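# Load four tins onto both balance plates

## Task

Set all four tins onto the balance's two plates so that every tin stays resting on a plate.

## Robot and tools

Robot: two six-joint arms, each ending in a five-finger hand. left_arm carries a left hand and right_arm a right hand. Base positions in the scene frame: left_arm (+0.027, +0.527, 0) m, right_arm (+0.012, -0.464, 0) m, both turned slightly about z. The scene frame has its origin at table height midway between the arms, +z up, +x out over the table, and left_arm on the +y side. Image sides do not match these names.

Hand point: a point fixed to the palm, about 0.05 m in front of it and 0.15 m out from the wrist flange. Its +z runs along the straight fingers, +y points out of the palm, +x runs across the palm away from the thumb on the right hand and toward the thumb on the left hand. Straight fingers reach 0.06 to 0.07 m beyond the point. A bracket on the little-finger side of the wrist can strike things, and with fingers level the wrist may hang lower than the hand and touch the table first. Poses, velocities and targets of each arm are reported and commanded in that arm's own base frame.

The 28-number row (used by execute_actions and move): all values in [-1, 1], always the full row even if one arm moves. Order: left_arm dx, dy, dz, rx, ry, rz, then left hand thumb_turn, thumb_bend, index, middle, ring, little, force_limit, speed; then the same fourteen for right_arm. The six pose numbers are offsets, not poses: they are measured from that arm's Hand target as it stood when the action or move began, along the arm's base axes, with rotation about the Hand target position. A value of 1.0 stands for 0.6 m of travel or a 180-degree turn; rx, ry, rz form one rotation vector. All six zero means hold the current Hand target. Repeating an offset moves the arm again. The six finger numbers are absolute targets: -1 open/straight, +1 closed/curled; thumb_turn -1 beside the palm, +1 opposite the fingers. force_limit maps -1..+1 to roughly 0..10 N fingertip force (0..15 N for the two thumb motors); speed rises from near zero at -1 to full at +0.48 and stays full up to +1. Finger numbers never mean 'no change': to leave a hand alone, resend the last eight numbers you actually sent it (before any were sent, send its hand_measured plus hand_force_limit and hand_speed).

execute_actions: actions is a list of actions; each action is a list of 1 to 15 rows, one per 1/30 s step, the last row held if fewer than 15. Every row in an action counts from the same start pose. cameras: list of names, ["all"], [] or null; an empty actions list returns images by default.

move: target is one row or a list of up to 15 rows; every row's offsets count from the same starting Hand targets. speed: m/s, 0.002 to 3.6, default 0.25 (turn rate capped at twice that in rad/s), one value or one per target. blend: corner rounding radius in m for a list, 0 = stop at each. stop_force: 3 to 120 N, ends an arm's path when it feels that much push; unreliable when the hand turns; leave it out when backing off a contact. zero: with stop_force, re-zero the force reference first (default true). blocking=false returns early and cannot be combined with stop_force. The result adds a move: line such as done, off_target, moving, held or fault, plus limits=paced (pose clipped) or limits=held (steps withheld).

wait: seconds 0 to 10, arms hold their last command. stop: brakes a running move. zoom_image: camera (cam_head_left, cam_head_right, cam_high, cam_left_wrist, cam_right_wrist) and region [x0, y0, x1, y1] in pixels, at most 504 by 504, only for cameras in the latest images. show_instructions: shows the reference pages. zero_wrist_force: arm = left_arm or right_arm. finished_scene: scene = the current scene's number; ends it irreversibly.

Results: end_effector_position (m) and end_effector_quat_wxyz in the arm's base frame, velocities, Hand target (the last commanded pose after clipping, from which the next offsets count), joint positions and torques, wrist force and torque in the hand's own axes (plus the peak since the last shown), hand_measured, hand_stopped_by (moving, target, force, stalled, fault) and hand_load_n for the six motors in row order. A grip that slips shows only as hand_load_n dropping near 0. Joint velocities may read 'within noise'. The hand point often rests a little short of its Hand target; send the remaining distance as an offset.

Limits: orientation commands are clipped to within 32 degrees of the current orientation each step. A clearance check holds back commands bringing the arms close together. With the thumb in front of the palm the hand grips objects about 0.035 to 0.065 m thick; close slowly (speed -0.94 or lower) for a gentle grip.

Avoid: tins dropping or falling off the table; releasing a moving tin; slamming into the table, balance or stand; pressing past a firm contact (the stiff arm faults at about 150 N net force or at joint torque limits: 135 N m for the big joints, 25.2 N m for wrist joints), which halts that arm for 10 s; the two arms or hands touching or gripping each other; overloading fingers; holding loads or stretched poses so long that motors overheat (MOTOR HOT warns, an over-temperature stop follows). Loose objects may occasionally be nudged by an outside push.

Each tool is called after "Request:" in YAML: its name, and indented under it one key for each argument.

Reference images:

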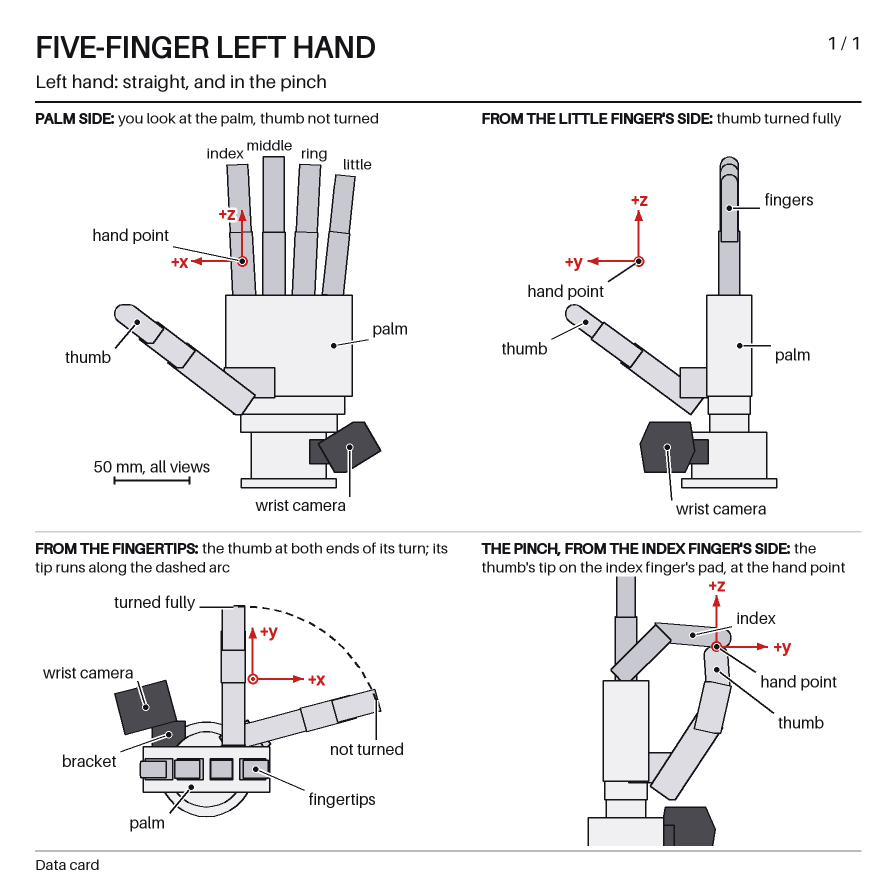

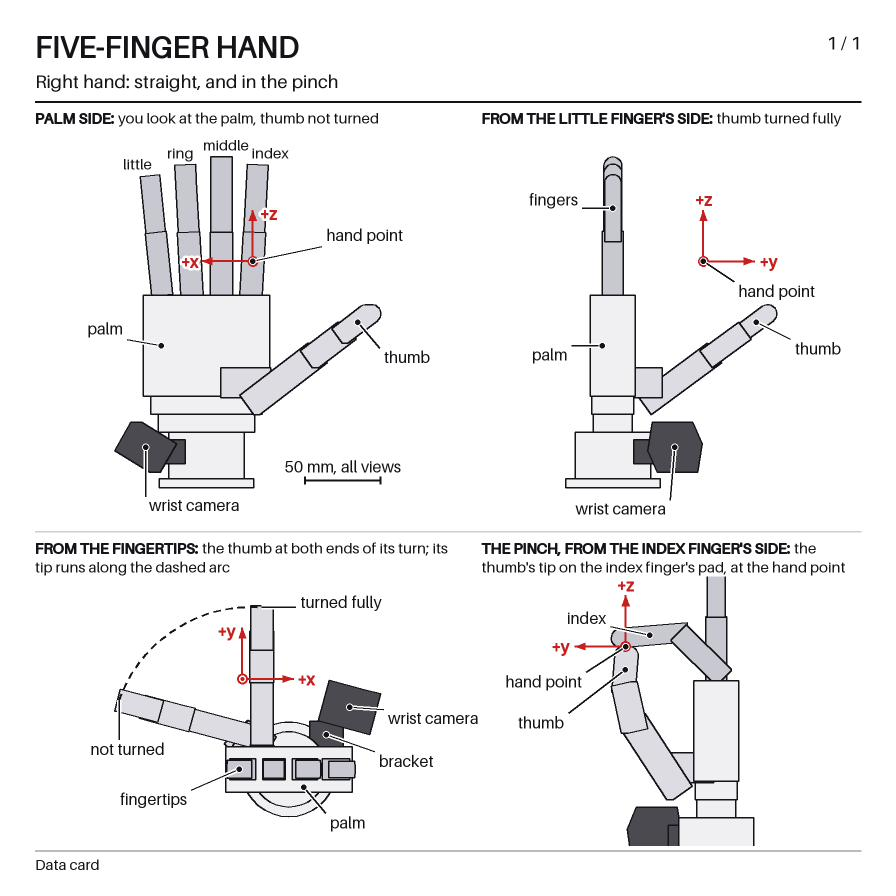

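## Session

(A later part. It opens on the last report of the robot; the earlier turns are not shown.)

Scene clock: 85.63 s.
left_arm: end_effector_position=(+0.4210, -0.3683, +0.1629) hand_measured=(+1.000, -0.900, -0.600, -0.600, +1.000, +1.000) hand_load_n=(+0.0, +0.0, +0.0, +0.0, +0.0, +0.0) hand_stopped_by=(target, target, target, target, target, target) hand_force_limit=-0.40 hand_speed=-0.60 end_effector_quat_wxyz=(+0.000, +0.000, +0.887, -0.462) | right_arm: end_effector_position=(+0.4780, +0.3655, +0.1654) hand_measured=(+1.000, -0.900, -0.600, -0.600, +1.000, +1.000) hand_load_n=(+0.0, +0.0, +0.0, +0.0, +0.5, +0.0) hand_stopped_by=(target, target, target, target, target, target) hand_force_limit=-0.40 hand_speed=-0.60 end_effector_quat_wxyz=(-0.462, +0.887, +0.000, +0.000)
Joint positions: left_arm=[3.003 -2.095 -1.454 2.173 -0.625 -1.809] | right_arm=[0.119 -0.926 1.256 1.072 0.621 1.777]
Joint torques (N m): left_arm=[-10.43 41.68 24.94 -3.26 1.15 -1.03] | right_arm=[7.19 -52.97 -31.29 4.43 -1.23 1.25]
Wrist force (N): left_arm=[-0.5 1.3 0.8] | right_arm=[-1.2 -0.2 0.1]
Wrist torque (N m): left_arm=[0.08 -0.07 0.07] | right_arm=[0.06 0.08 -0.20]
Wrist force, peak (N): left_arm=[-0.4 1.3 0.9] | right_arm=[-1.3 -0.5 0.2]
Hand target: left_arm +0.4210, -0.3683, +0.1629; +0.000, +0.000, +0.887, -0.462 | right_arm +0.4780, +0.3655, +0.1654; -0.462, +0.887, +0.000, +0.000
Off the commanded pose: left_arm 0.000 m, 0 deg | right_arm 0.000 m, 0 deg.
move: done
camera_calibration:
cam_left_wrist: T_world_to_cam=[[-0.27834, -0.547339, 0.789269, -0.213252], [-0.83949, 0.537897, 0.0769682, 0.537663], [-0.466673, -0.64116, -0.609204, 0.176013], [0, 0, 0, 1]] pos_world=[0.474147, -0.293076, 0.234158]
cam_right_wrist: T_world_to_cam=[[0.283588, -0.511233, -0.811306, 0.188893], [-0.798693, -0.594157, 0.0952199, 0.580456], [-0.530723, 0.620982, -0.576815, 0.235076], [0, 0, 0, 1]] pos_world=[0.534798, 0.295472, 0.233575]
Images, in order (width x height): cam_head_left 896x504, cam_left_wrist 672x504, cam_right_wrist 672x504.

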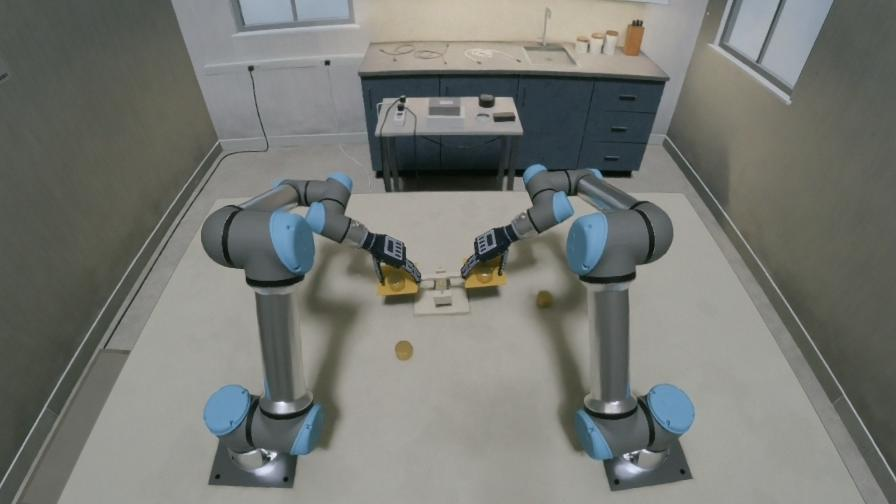

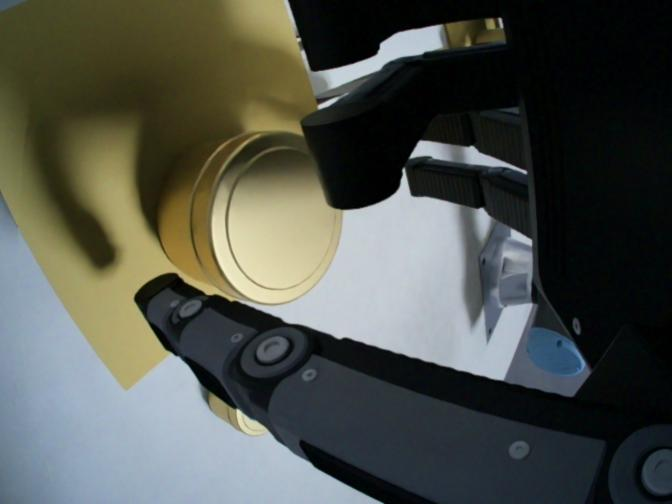

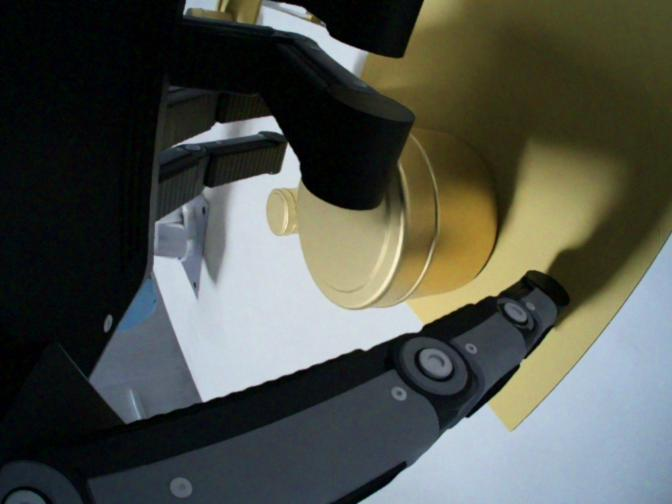

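Request:
move:
  target: [0,0,0.16,0,0,0,1,-0.9,-0.6,-0.6,1,1,-0.4,-0.6, 0,0,0.16,0,0,0,1,-0.9,-0.6,-0.6,1,1,-0.4,-0.6]
  speed: 0.1
  cameras: ["all"]

Request:
zoom_image:
  camera: "cam_head_left"
  region: [360, 200, 540, 330]

Request:
zoom_image:
  camera: "cam_high"
  region: [340, 120, 590, 280]

Scene clock: 87.63 s.
left_arm: end_effector_position=(+0.4210, -0.3683, +0.2588) hand_measured=(+1.000, -0.900, -0.600, -0.600, +1.000, +1.000) hand_load_n=(+0.0, +0.0, -0.5, +0.0, +0.0, +0.0) hand_stopped_by=(target, target, target, target, target, target) hand_force_limit=-0.40 hand_speed=-0.60 end_effector_quat_wxyz=(+0.000, +0.000, +0.887, -0.462) | right_arm: end_effector_position=(+0.4780, +0.3655, +0.2613) hand_measured=(+1.000, -0.900, -0.600, -0.600, +1.000, +1.000) hand_load_n=(+0.0, +0.0, +0.0, +0.0, +0.0, +0.0) hand_stopped_by=(target, target, target, target, target, target) hand_force_limit=-0.40 hand_speed=-0.60 end_effector_quat_wxyz=(-0.462, +0.887, +0.000, +0.000)
Joint positions: left_arm=[3.002 -2.028 -1.301 1.953 -0.624 -1.809] | right_arm=[0.119 -0.98 1.094 1.288 0.621 1.777]
Joint torques (N m): left_arm=[9.05 41.05 26.36 -3.21 -1.32 1.06] | right_arm=[-6.21 -41.7 -32.68 4.59 0.41 -1.39]
Wrist force (N): left_arm=[-0.5 1.2 0.6] | right_arm=[-1.0 -0.2 0.6]
Wrist torque (N m): left_arm=[0.07 -0.07 -0.13] | right_arm=[0.02 0.06 -0.03]
Wrist force, peak (N): left_arm=[-0.5 1.7 1.0] | right_arm=[-1.6 0.1 0.3]
Hand target: left_arm +0.4210, -0.3683, +0.2589; +0.000, +0.000, +0.887, -0.462 | right_arm +0.4780, +0.3655, +0.2614; -0.462, +0.887, +0.000, +0.000
Off the commanded pose: left_arm 0.000 m, 0 deg | right_arm 0.000 m, 0 deg.
move: done
camera_calibration:
cam_left_wrist: T_world_to_cam=[[-0.278344, -0.547211, 0.789357, -0.288932], [-0.839489, 0.537911, 0.0768777, 0.530315], [-0.466672, -0.641258, -0.609102, 0.234373], [0, 0, 0, 1]] pos_world=[0.474147, -0.293075, 0.330058]
cam_right_wrist: T_world_to_cam=[[0.283705, -0.511122, -0.811336, 0.26664], [-0.79872, -0.594154, 0.0950088, 0.571328], [-0.53062, 0.621076, -0.576808, 0.290254], [0, 0, 0, 1]] pos_world=[0.534698, 0.295472, 0.329474]

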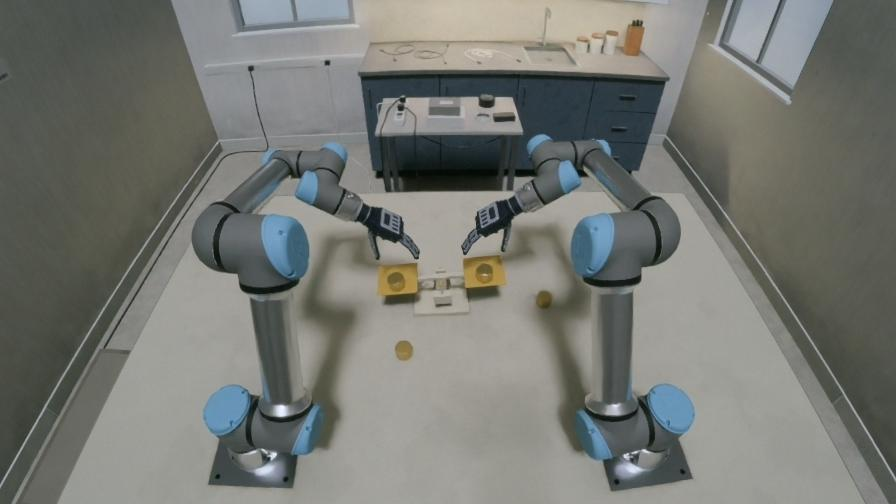

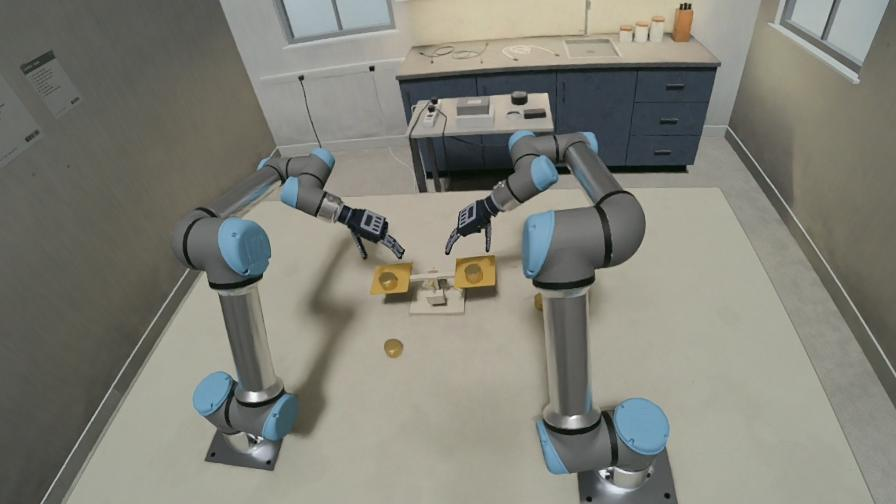

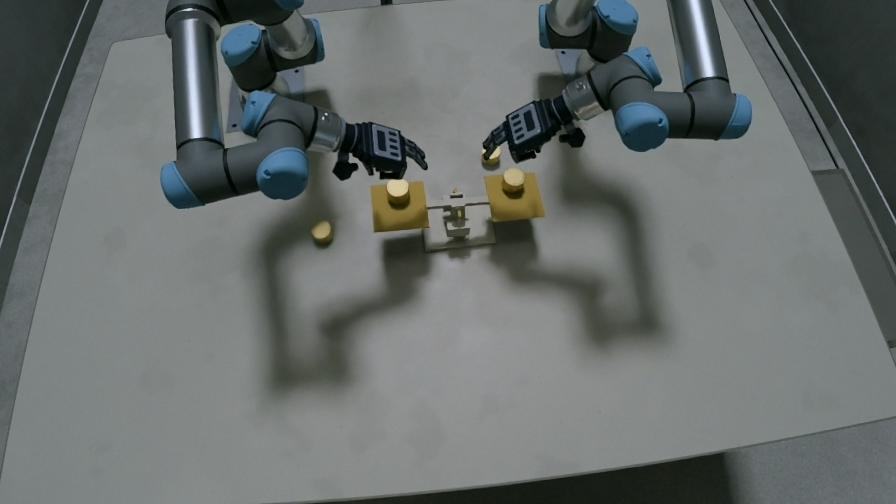

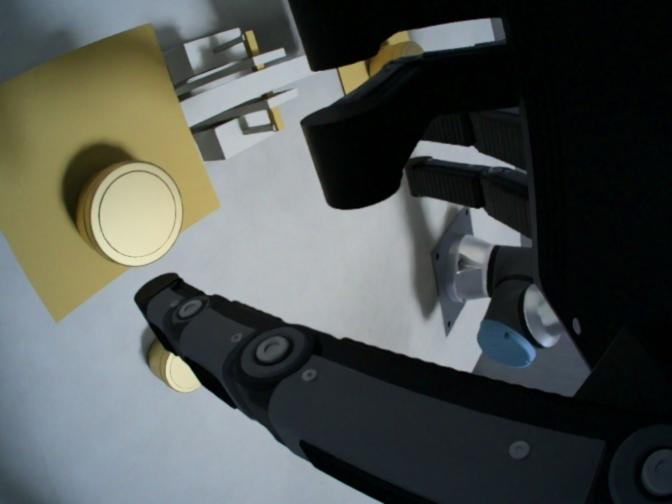

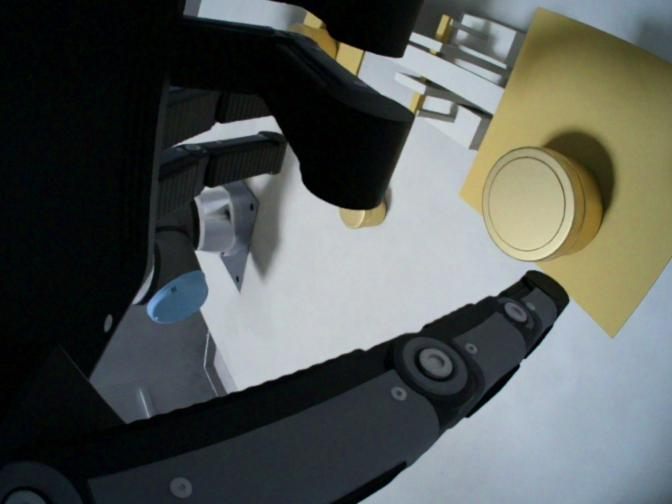

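Scaled by 2.800 from the camera's 896x504 image, which has a finer 1280x720 frame.

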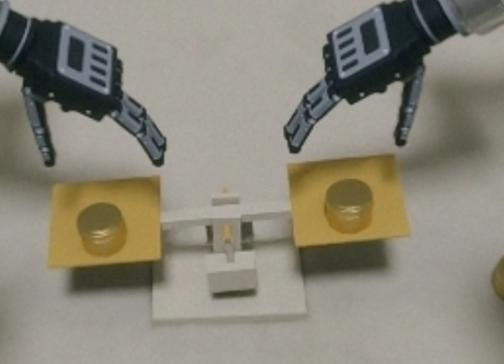

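Scaled by 2.016 from the camera's 896x504 image, which has a finer 1280x720 frame.

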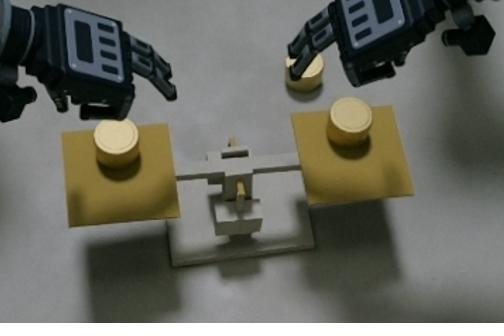

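Request:
move:
  target:
    - [-0.2585,-0.0407,0,0,0,0.25,1,-0.9,-0.6,-0.6,1,1,-0.4,-0.6, 0.0038,-0.3365,0,0,0,0,1,-0.9,-0.6,-0.6,1,1,-0.4,-0.6]
    - [-0.2585,-0.0407,-0.2648,0,0,0.25,1,-0.9,-0.6,-0.6,1,1,-0.4,-0.6, 0.0038,-0.3365,-0.269,0,0,0,1,-0.9,-0.6,-0.6,1,1,-0.4,-0.6]
  speed: 0.25
  blend: 0.02
  cameras: ["cam_left_wrist","cam_right_wrist"]

Scene clock: 91.13 s.
left_arm: end_effector_position=(+0.2659, -0.3927, +0.1002) hand_measured=(+1.000, -0.900, -0.600, -0.600, +1.000, +1.000) hand_load_n=(+0.0, +0.0, +0.0, -0.5, +0.0, +0.0) hand_stopped_by=(target, target, target, target, target, target) hand_force_limit=-0.40 hand_speed=-0.60 end_effector_quat_wxyz=(+0.177, -0.339, +0.820, -0.427) | right_arm: end_effector_position=(+0.4802, +0.1636, +0.1000) hand_measured=(+1.000, -0.900, -0.600, -0.600, +1.000, +1.000) hand_load_n=(+0.0, +0.0, +0.0, +0.0, +0.0, +0.0) hand_stopped_by=(target, target, target, target, target, target) hand_force_limit=-0.40 hand_speed=-0.60 end_effector_quat_wxyz=(-0.462, +0.887, +0.000, +0.000)
Joint positions: left_arm=[2.619 -1.57 -2.148 3.09 -1.356 -2.988] | right_arm=[-0.277 -0.88 1.517 1.306 0.663 1.111]
Joint torques (N m): left_arm=[-11.5 8.04 6.9 1.23 -2.72 -1.3] | right_arm=[8.14 -37.69 -6.31 0.54 -2.87 1.73]
Wrist force (N): left_arm=[-0.1 1.3 1.0] | right_arm=[-1.0 -0.2 0.3]
Wrist torque (N m): left_arm=[0.06 -0.12 0.10] | right_arm=[0.04 0.05 -0.16]
Wrist force, peak (N): left_arm=[-0.5 2.4 1.0] | right_arm=[-1.2 -1.0 -0.4]
Hand target: left_arm +0.2659, -0.3927, +0.1001; +0.177, -0.339, +0.820, -0.427 | right_arm +0.4803, +0.1636, +0.1000; -0.462, +0.887, +0.000, +0.000
Off the commanded pose: left_arm 0.000 m, 0 deg | right_arm 0.000 m, 0 deg.
move: done
camera_calibration:
cam_left_wrist: T_world_to_cam=[[0.190172, -0.583846, 0.789277, -0.359131], [-0.97397, -0.213215, 0.0769524, 0.166285], [0.123358, -0.783367, -0.609196, -0.163001], [0, 0, 0, 1]] pos_world=[0.25036, -0.301912, 0.171358]
cam_right_wrist: T_world_to_cam=[[0.283545, -0.511184, -0.811353, 0.0320183], [-0.798688, -0.594163, 0.0952263, 0.468477], [-0.530754, 0.621017, -0.576748, 0.323898], [0, 0, 0, 1]] pos_world=[0.536998, 0.0935723, 0.168175]
Images, in order (width x height): cam_left_wrist 672x504, cam_right_wrist 672x504.

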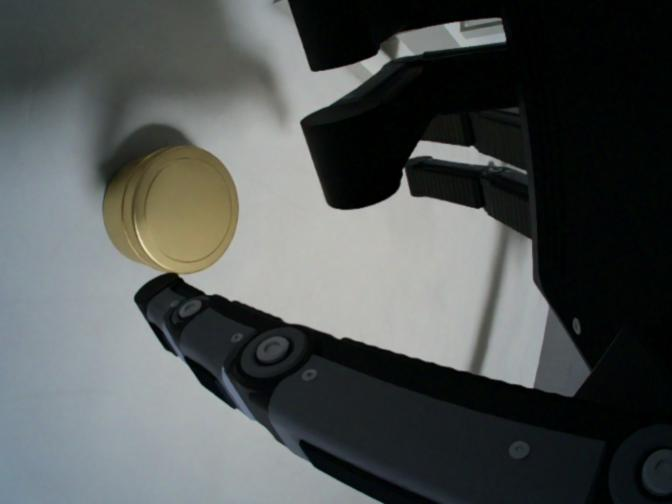

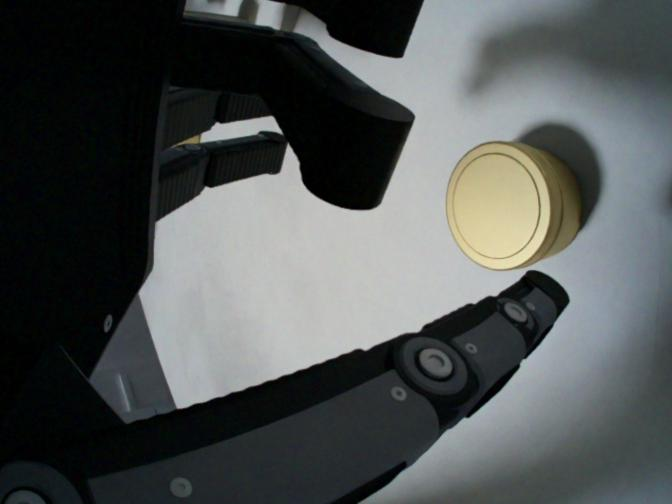

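Request:
move:
  target: [-0.0013,0.0015,-0.1118,0,0,0,1,-0.9,-0.6,-0.6,1,1,-0.4,-0.6, -0.0022,0.0023,-0.1117,0,0,0,1,-0.9,-0.6,-0.6,1,1,-0.4,-0.6]
  speed: 0.08
  stop_force: 8

Request:
move:
  target: [0,0,0,0,0,0,1,0.2,0.2,0.2,1,1,-0.4,-0.92, 0,0,0,0,0,0,1,0.2,0.2,0.2,1,1,-0.4,-0.92]
  speed: 0.05
  cameras: ["all"]

Request:
zoom_image:
  camera: "cam_head_left"
  region: [360, 200, 540, 330]

Request:
zoom_image:
  camera: "cam_high"
  region: [340, 120, 590, 280]

Scene clock: 93.80 s.
left_arm: end_effector_position=(+0.2651, -0.3918, +0.0330) hand_measured=(+1.000, -0.900, -0.600, -0.600, +1.000, +1.000) hand_load_n=(+0.0, +0.0, +0.0, +0.0, +0.0, +0.0) hand_stopped_by=(target, target, target, target, target, target) hand_force_limit=-0.40 hand_speed=-0.60 end_effector_quat_wxyz=(+0.177, -0.339, +0.820, -0.427) | right_arm: end_effector_position=(+0.4789, +0.1650, +0.0330) hand_measured=(+1.000, -0.900, -0.600, -0.600, +1.000, +1.000) hand_load_n=(+0.0, +0.5, +0.0, +0.0, +0.0, +0.0) hand_stopped_by=(target, target, target, target, target, target) hand_force_limit=-0.40 hand_speed=-0.60 end_effector_quat_wxyz=(-0.462, +0.887, +0.000, +0.000)
Joint positions: left_arm=[2.62 -1.69 -2.239 3.302 -1.355 -2.988] | right_arm=[-0.275 -0.78 1.546 1.175 0.663 1.114]
Joint torques (N m): left_arm=[-11.47 10.34 3.34 1.24 -2.74 -1.43] | right_arm=[8.81 -39.87 -0.42 0.34 -2.81 1.83]
Wrist force (N): left_arm=[-0.3 1.0 0.5] | right_arm=[-0.9 -0.2 0.2]
Wrist torque (N m): left_arm=[0.05 -0.09 -0.03] | right_arm=[0.04 0.06 -0.16]
Wrist force, peak (N): left_arm=[-0.7 1.6 0.6] | right_arm=[-1.3 -0.2 0.3]
Hand target: left_arm +0.2651, -0.3918, +0.0330; +0.177, -0.339, +0.820, -0.427 | right_arm +0.4789, +0.1650, +0.0330; -0.462, +0.887, +0.000, +0.000
Off the commanded pose: left_arm 0.000 m, 0 deg | right_arm 0.000 m, 0 deg.
move: done

Scene clock: 96.40 s.
left_arm: end_effector_position=(+0.2651, -0.3918, +0.0330) hand_measured=(+1.000, -0.648, -0.078, -0.122, +1.000, +1.000) hand_load_n=(+0.0, +6.0, +3.0, +4.0, +0.0, +0.0) hand_stopped_by=(target, force, force, force, target, target) hand_force_limit=-0.40 hand_speed=-0.92 end_effector_quat_wxyz=(+0.177, -0.339, +0.820, -0.427) | right_arm: end_effector_position=(+0.4789, +0.1650, +0.0330) hand_measured=(+1.000, -0.646, -0.094, -0.116, +1.000, +1.000) hand_load_n=(+0.0, +5.5, +4.0, +2.0, +0.0, +0.0) hand_stopped_by=(target, force, force, force, target, target) hand_force_limit=-0.40 hand_speed=-0.92 end_effector_quat_wxyz=(-0.462, +0.887, +0.000, +0.000)
Joint positions: left_arm=[2.62 -1.69 -2.239 3.302 -1.355 -2.988] | right_arm=[-0.275 -0.78 1.546 1.175 0.663 1.114]
Joint torques (N m): left_arm=[-11.04 10.97 5.34 0.81 -2.61 -1.42] | right_arm=[7.2 -40.66 -0.97 0.88 -2.2 1.71]
Wrist force (N): left_arm=[-0.5 1.9 0.8] | right_arm=[-0.7 -0.6 0.1]
Wrist torque (N m): left_arm=[0.13 -0.06 -0.06] | right_arm=[0.01 0.01 -0.15]
Wrist force, peak (N): left_arm=[-0.5 1.9 0.8] | right_arm=[-1.2 -0.4 0.4]
Hand target: left_arm +0.2651, -0.3918, +0.0330; +0.177, -0.339, +0.820, -0.427 | right_arm +0.4789, +0.1650, +0.0330; -0.462, +0.887, +0.000, +0.000
Off the commanded pose: left_arm 0.000 m, 0 deg | right_arm 0.000 m, 0 deg.
move: done
camera_calibration:
cam_left_wrist: T_world_to_cam=[[0.190152, -0.58385, 0.789279, -0.305489], [-0.973974, -0.213203, 0.0769362, 0.170867], [0.123358, -0.783367, -0.609196, -0.203075], [0, 0, 0, 1]] pos_world=[0.24956, -0.301012, 0.104258]
cam_right_wrist: T_world_to_cam=[[0.283588, -0.511233, -0.811306, -0.0213624], [-0.798693, -0.594157, 0.0952199, 0.474663], [-0.530723, 0.620982, -0.576815, 0.283633], [0, 0, 0, 1]] pos_world=[0.535698, 0.0949722, 0.101075]

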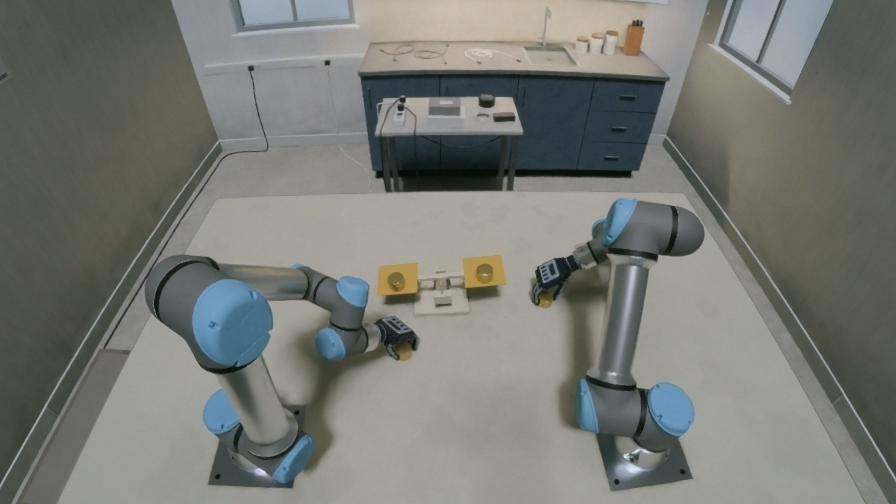

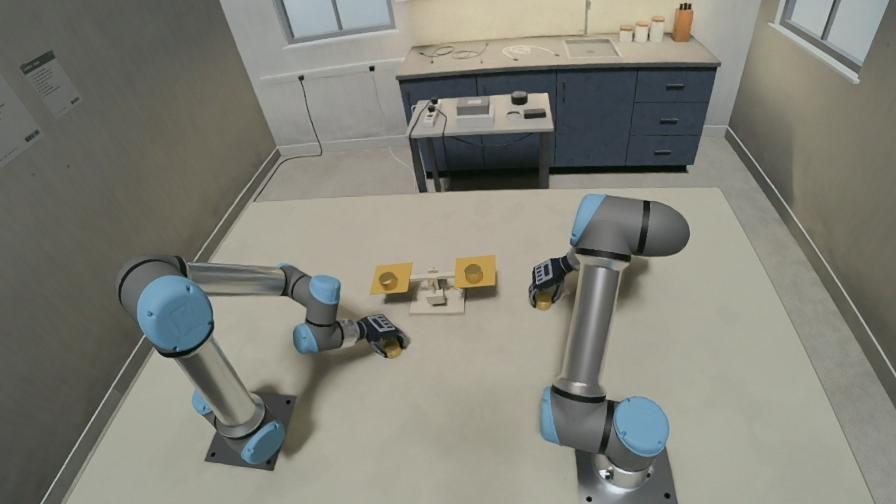

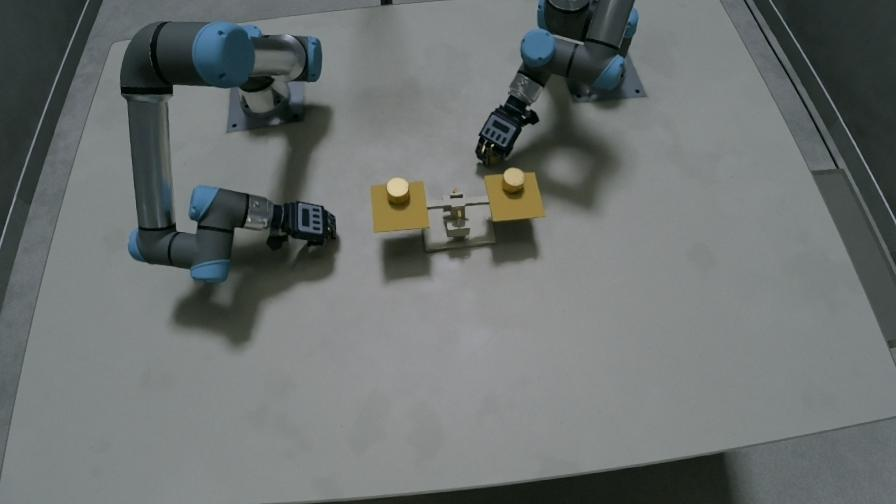

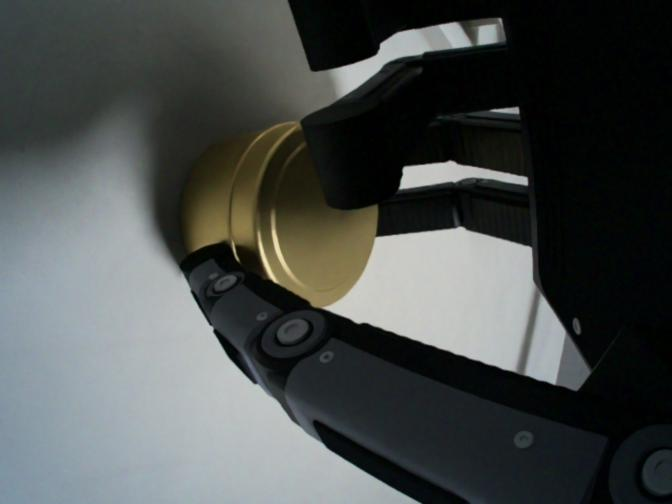

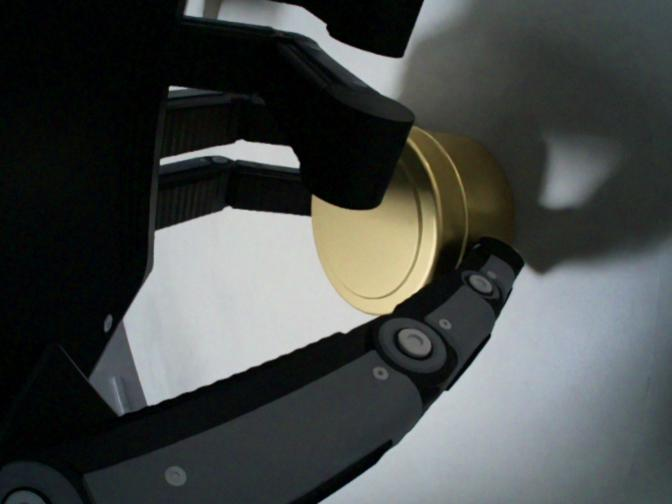

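Scaled by 2.800 from the camera's 896x504 image, which has a finer 1280x720 frame.

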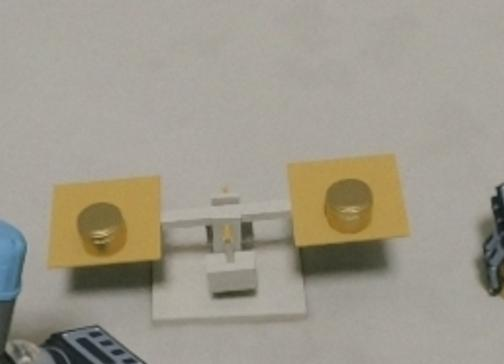

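Scaled by 2.016 from the camera's 896x504 image, which has a finer 1280x720 frame.

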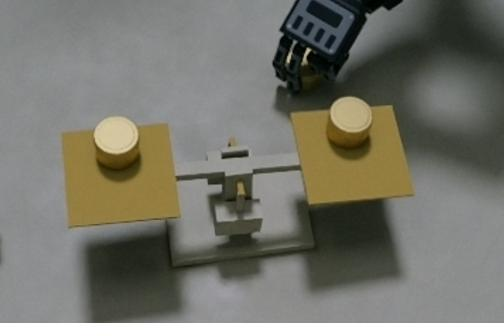

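Request:
move:
  target: [0,0,0.145,0,0,0,1,0.2,0.2,0.2,1,1,-0.4,-0.92, 0,0,0.145,0,0,0,1,0.2,0.2,0.2,1,1,-0.4,-0.92]
  speed: 0.1

Request:
wait:
  seconds: 0.2

Request:
wait:
  seconds: 0.2

Request:
wait:
  seconds: 0.2

Request:
wait:
  seconds: 0.2

Scene clock: 98.87 s.
left_arm: end_effector_position=(+0.2651, -0.3918, +0.1199) hand_measured=(+1.000, -0.648, -0.078, -0.122, +1.000, +1.000) hand_load_n=(-0.5, +6.0, +3.0, +4.0, +0.0, +0.0) hand_stopped_by=(target, force, force, force, target, target) hand_force_limit=-0.40 hand_speed=-0.92 end_effector_quat_wxyz=(+0.177, -0.339, +0.820, -0.427) | right_arm: end_effector_position=(+0.4789, +0.1650, +0.1199) hand_measured=(+1.000, -0.646, -0.094, -0.116, +1.000, +1.000) hand_load_n=(+0.0, +5.5, +4.0, +2.0, +0.0, +0.0) hand_stopped_by=(target, force, force, force, target, target) hand_force_limit=-0.40 hand_speed=-0.92 end_effector_quat_wxyz=(-0.462, +0.887, +0.000, +0.000)
Joint positions: left_arm=[2.62 -1.538 -2.12 3.031 -1.355 -2.988] | right_arm=[-0.275 -0.909 1.509 1.341 0.663 1.114]
Joint torques (N m): left_arm=[8.95 20.58 26.85 -1.49 3.4 1.09] | right_arm=[-6.37 -49.87 -28.96 5.13 0.36 -1.45]
Wrist force (N): left_arm=[-0.5 1.6 1.2] | right_arm=[-0.8 0.4 0.5]
Wrist torque (N m): left_arm=[0.05 -0.06 -0.02] | right_arm=[0.07 0.03 -0.08]
Wrist force, peak (N): left_arm=[-0.5 2.2 1.3] | right_arm=[-1.1 0.7 0.8]
Hand target: left_arm +0.2651, -0.3918, +0.1200; +0.177, -0.339, +0.820, -0.427 | right_arm +0.4789, +0.1650, +0.1200; -0.462, +0.887, +0.000, +0.000
Off the commanded pose: left_arm 0.000 m, 0 deg | right_arm 0.000 m, 0 deg.
move: done

Scene clock: 99.07 s.
left_arm: end_effector_position=(+0.2651, -0.3918, +0.1200) hand_measured=(+1.000, -0.648, -0.078, -0.122, +1.000, +1.000) hand_load_n=(+0.0, +6.0, +3.0, +4.5, +0.0, +0.0) hand_stopped_by=(target, force, force, force, target, target) hand_force_limit=-0.40 hand_speed=-0.92 end_effector_quat_wxyz=(+0.177, -0.339, +0.820, -0.427) | right_arm: end_effector_position=(+0.4789, +0.1650, +0.1199) hand_measured=(+1.000, -0.646, -0.094, -0.116, +1.000, +1.000) hand_load_n=(+0.0, +5.5, +4.0, +2.0, +0.0, +0.0) hand_stopped_by=(target, force, force, force, target, target) hand_force_limit=-0.40 hand_speed=-0.92 end_effector_quat_wxyz=(-0.462, +0.887, +0.000, +0.000)
Joint positions: left_arm=[2.62 -1.538 -2.12 3.031 -1.355 -2.988] | right_arm=[-0.275 -0.91 1.509 1.341 0.663 1.114]
Joint torques (N m): left_arm=[8.94 21.68 26.9 -1.27 3.38 1.02] | right_arm=[-6.07 -51.61 -29.18 4.89 0.51 -1.29]
Wrist force (N): left_arm=[-0.6 1.7 0.9] | right_arm=[-1.0 0.1 0.3]
Wrist torque (N m): left_arm=[0.08 -0.05 -0.03] | right_arm=[0.05 0.07 -0.10]
Wrist force, peak (N): left_arm=[-0.2 1.9 1.0] | right_arm=[-1.4 0.3 0.7]
Hand target: left_arm +0.2651, -0.3918, +0.1200; +0.177, -0.339, +0.820, -0.427 | right_arm +0.4789, +0.1650, +0.1200; -0.462, +0.887, +0.000, +0.000
Off the commanded pose: left_arm 0.000 m, 0 deg | right_arm 0.000 m, 0 deg.
wait: 0.20 s; at rest by 0.17 s

Scene clock: 99.27 s.
left_arm: end_effector_position=(+0.2651, -0.3918, +0.1200) hand_measured=(+1.000, -0.648, -0.078, -0.122, +1.000, +1.000) hand_load_n=(+0.0, +5.5, +3.0, +4.0, +0.0, +0.5) hand_stopped_by=(target, force, force, force, target, target) hand_force_limit=-0.40 hand_speed=-0.92 end_effector_quat_wxyz=(+0.177, -0.339, +0.820, -0.427) | right_arm: end_effector_position=(+0.4789, +0.1650, +0.1200) hand_measured=(+1.000, -0.646, -0.094, -0.116, +1.000, +1.000) hand_load_n=(+0.0, +6.0, +4.0, +2.0, +0.0, +0.0) hand_stopped_by=(target, force, force, force, target, target) hand_force_limit=-0.40 hand_speed=-0.92 end_effector_quat_wxyz=(-0.462, +0.887, +0.000, +0.000)
Joint positions: left_arm=[2.62 -1.538 -2.12 3.031 -1.355 -2.988] | right_arm=[-0.275 -0.91 1.509 1.341 0.663 1.114]
Joint torques (N m): left_arm=[9.19 21.95 26.48 -1.42 3.34 1.14] | right_arm=[-6.41 -52.14 -28.74 4.98 0.49 -1.38]
Wrist force (N): left_arm=[-0.3 1.5 1.0] | right_arm=[-1.0 -0.1 0.5]
Wrist torque (N m): left_arm=[0.06 -0.09 -0.01] | right_arm=[0.00 0.06 -0.10]
Wrist force, peak (N): left_arm=[-0.5 2.0 1.0] | right_arm=[-1.1 0.2 0.6]
Hand target: left_arm +0.2651, -0.3918, +0.1200; +0.177, -0.339, +0.820, -0.427 | right_arm +0.4789, +0.1650, +0.1200; -0.462, +0.887, +0.000, +0.000
Off the commanded pose: left_arm 0.000 m, 0 deg | right_arm 0.000 m, 0 deg.
wait: 0.20 s; at rest by 0.17 s

Scene clock: 99.47 s.
left_arm: end_effector_position=(+0.2651, -0.3918, +0.1200) hand_measured=(+1.000, -0.648, -0.078, -0.122, +1.000, +1.000) hand_load_n=(+0.0, +5.5, +3.0, +4.5, +0.0, +0.0) hand_stopped_by=(target, force, force, force, target, target) hand_force_limit=-0.40 hand_speed=-0.92 end_effector_quat_wxyz=(+0.177, -0.339, +0.820, -0.427) | right_arm: end_effector_position=(+0.4789, +0.1650, +0.1200) hand_measured=(+1.000, -0.646, -0.094, -0.116, +1.000, +1.000) hand_load_n=(+0.0, +5.5, +4.0, +2.0, +0.0, +0.0) hand_stopped_by=(target, force, force, force, target, target) hand_force_limit=-0.40 hand_speed=-0.92 end_effector_quat_wxyz=(-0.462, +0.887, +0.000, +0.000)
Joint positions: left_arm=[2.62 -1.538 -2.12 3.031 -1.355 -2.988] | right_arm=[-0.275 -0.91 1.509 1.341 0.663 1.114]
Joint torques (N m): left_arm=[9.31 21.62 26.85 -1.41 3.34 1.04] | right_arm=[-6.22 -51.3 -29.56 4.87 0.56 -1.47]
Wrist force (N): left_arm=[-0.5 1.6 1.2] | right_arm=[-1.3 0.3 0.4]
Wrist torque (N m): left_arm=[0.06 -0.06 -0.02] | right_arm=[0.08 0.11 -0.11]
Wrist force, peak (N): left_arm=[-0.5 1.6 1.2] | right_arm=[-1.3 0.3 0.4]
Hand target: left_arm +0.2651, -0.3918, +0.1200; +0.177, -0.339, +0.820, -0.427 | right_arm +0.4789, +0.1650, +0.1200; -0.462, +0.887, +0.000, +0.000
Off the commanded pose: left_arm 0.000 m, 0 deg | right_arm 0.000 m, 0 deg.
wait: 0.20 s; at rest by 0.17 s

Scene clock: 99.67 s.
left_arm: end_effector_position=(+0.2651, -0.3918, +0.1200) hand_measured=(+1.000, -0.648, -0.078, -0.122, +1.000, +1.000) hand_load_n=(+0.0, +6.0, +3.0, +4.0, +0.0, +0.0) hand_stopped_by=(target, force, force, force, target, target) hand_force_limit=-0.40 hand_speed=-0.92 end_effector_quat_wxyz=(+0.177, -0.339, +0.820, -0.427) | right_arm: end_effector_position=(+0.4789, +0.1650, +0.1200) hand_measured=(+1.000, -0.646, -0.094, -0.116, +1.000, +1.000) hand_load_n=(+0.0, +6.0, +4.0, +2.0, +0.0, +0.0) hand_stopped_by=(target, force, force, force, target, target) hand_force_limit=-0.40 hand_speed=-0.92 end_effector_quat_wxyz=(-0.462, +0.887, +0.000, +0.000)
Joint positions: left_arm=[2.62 -1.538 -2.12 3.031 -1.355 -2.988] | right_arm=[-0.275 -0.91 1.509 1.341 0.663 1.114]
Joint torques (N m): left_arm=[9.41 21.97 26.69 -1.29 3.29 1.1] | right_arm=[-5.88 -51.38 -29.26 4.89 0.47 -1.29]
Wrist force (N): left_arm=[-0.4 1.6 1.0] | right_arm=[-1.0 0.3 0.5]
Wrist torque (N m): left_arm=[0.06 -0.07 -0.02] | right_arm=[0.06 0.07 -0.09]
Wrist force, peak (N): left_arm=[-0.5 1.7 1.0] | right_arm=[-1.0 0.3 0.5]
Hand target: left_arm +0.2651, -0.3918, +0.1200; +0.177, -0.339, +0.820, -0.427 | right_arm +0.4789, +0.1650, +0.1200; -0.462, +0.887, +0.000, +0.000
Off the commanded pose: left_arm 0.000 m, 0 deg | right_arm 0.000 m, 0 deg.
wait: 0.20 s; at rest by 0.17 s

Request:
move:
  target:
    - [0,0,0.25,0,0,0,1,0.2,0.2,0.2,1,1,-0.4,-0.92, 0,0,0.25,0,0,0,1,0.2,0.2,0.2,1,1,-0.4,-0.92]
    - [0.3565,0.0142,0.25,0,0,-0.25,1,0.2,0.2,0.2,1,1,-0.4,-0.92, 0.0952,0.3083,0.25,0,0,0,1,0.2,0.2,0.2,1,1,-0.4,-0.92]
    - [0.3565,0.0142,0.125,0,0,-0.25,1,0.2,0.2,0.2,1,1,-0.4,-0.92, 0.0952,0.3083,0.125,0,0,0,1,0.2,0.2,0.2,1,1,-0.4,-0.92]
  speed: 0.2
  blend: [0.02, 0.01, 0]
  cameras: ["all"]

Request:
zoom_image:
  camera: "cam_head_left"
  region: [360, 200, 540, 330]

Request:
zoom_image:
  camera: "cam_high"
  region: [340, 120, 590, 280]

Scene clock: 104.63 s.
left_arm: end_effector_position=(+0.4790, -0.3832, +0.1951) hand_measured=(+1.000, -0.648, -0.078, -0.122, +1.000, +1.000) hand_load_n=(+0.0, +6.0, +3.0, +4.0, +0.0, +0.0) hand_stopped_by=(target, force, force, force, target, target) hand_force_limit=-0.40 hand_speed=-0.92 end_effector_quat_wxyz=(+0.000, +0.000, +0.887, -0.462) | right_arm: end_effector_position=(+0.5360, +0.3500, +0.1951) hand_measured=(+1.000, -0.646, -0.094, -0.116, +1.000, +1.000) hand_load_n=(+0.0, +5.5, +4.0, +2.0, +0.0, +0.0) hand_stopped_by=(target, force, force, force, target, target) hand_force_limit=-0.40 hand_speed=-0.92 end_effector_quat_wxyz=(-0.462, +0.887, +0.000, +0.000)
Joint positions: left_arm=[2.99 -2.209 -1.177 2.027 -0.627 -1.831] | right_arm=[0.081 -0.811 0.994 1.273 0.616 1.712]
Joint torques (N m): left_arm=[-11.17 33.84 6.88 -0.52 2.85 0.53] | right_arm=[8.17 -44.59 -7.16 0.31 -2.98 1.93]
Wrist force (N): left_arm=[-0.5 1.5 0.8] | right_arm=[-0.8 0.3 0.3]
Wrist torque (N m): left_arm=[0.07 -0.07 -0.13] | right_arm=[0.08 0.04 -0.15]
Wrist force, peak (N): left_arm=[-0.5 2.8 1.5] | right_arm=[-1.2 1.1 1.3]
Hand target: left_arm +0.4790, -0.3833, +0.1950; +0.000, +0.000, +0.887, -0.462 | right_arm +0.5361, +0.3500, +0.1950; -0.462, +0.887, +0.000, +0.000
Off the commanded pose: left_arm 0.000 m, 0 deg | right_arm 0.000 m, 0 deg.
move: done
camera_calibration:
cam_left_wrist: T_world_to_cam=[[-0.278366, -0.547375, 0.789236, -0.230721], [-0.839465, 0.537931, 0.077001, 0.591932], [-0.466703, -0.641101, -0.609243, 0.213124], [0, 0, 0, 1]] pos_world=[0.532147, -0.308076, 0.266358]
cam_right_wrist: T_world_to_cam=[[0.283636, -0.511168, -0.811331, 0.188576], [-0.798628, -0.594247, 0.0952017, 0.614734], [-0.530795, 0.620949, -0.576783, 0.292658], [0, 0, 0, 1]] pos_world=[0.592798, 0.279972, 0.263275]

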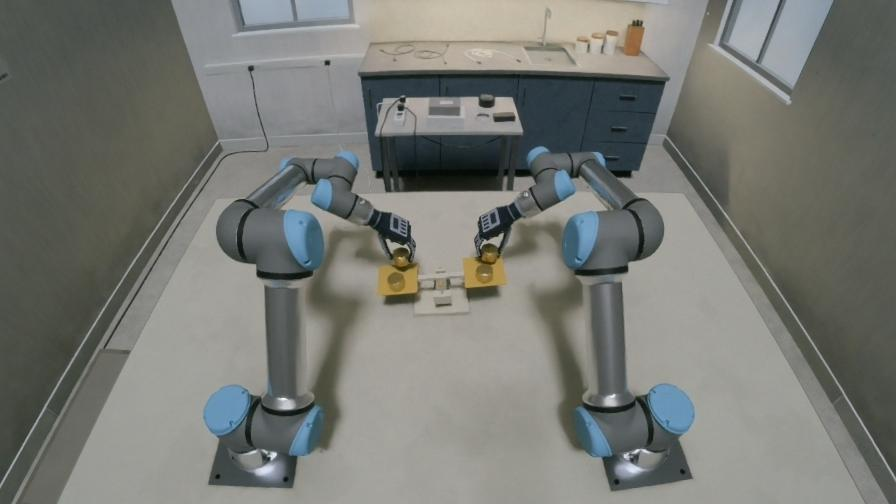

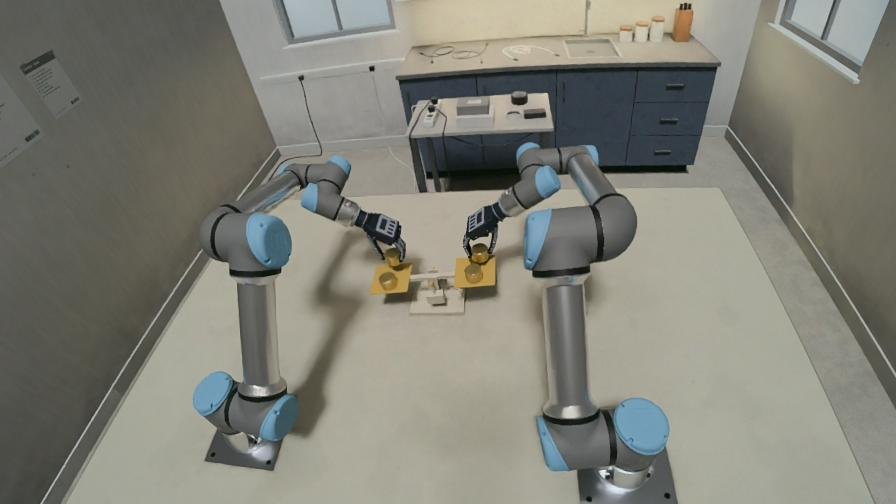

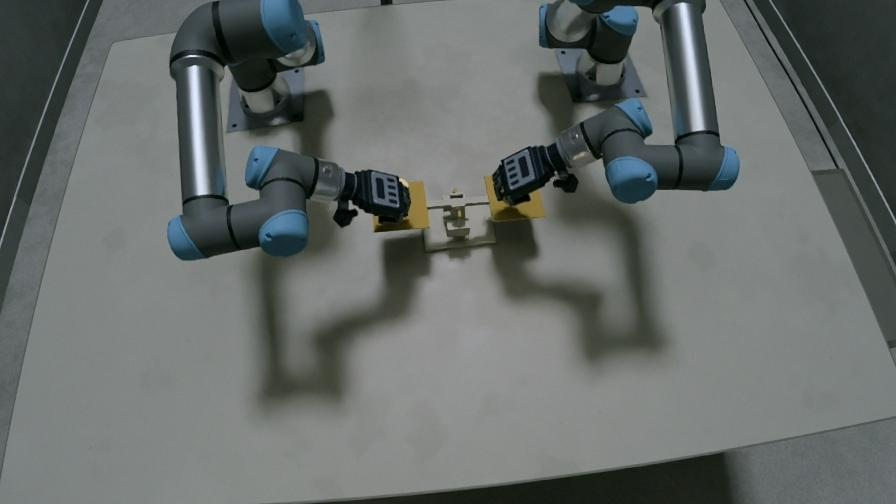

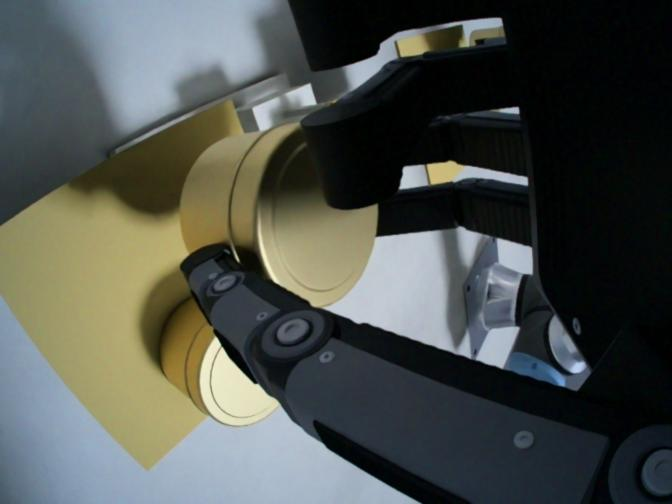

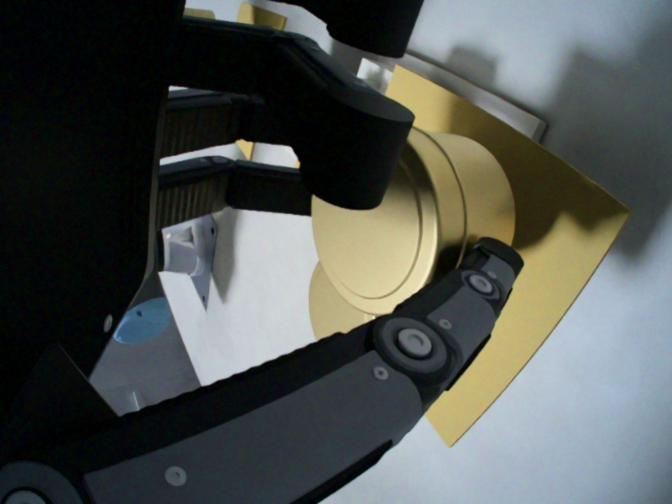

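Scaled by 2.800 from the camera's 896x504 image, which has a finer 1280x720 frame.

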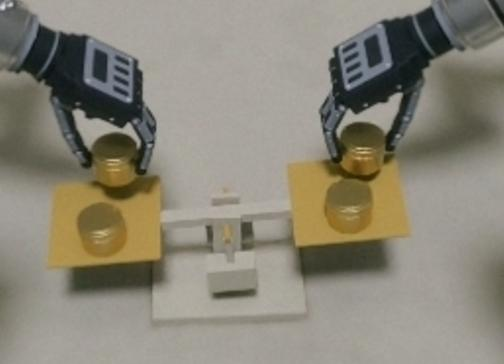

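Scaled by 2.016 from the camera's 896x504 image, which has a finer 1280x720 frame.

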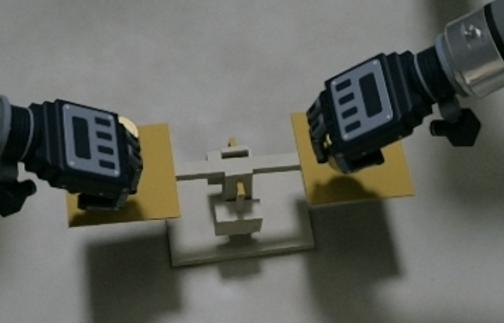

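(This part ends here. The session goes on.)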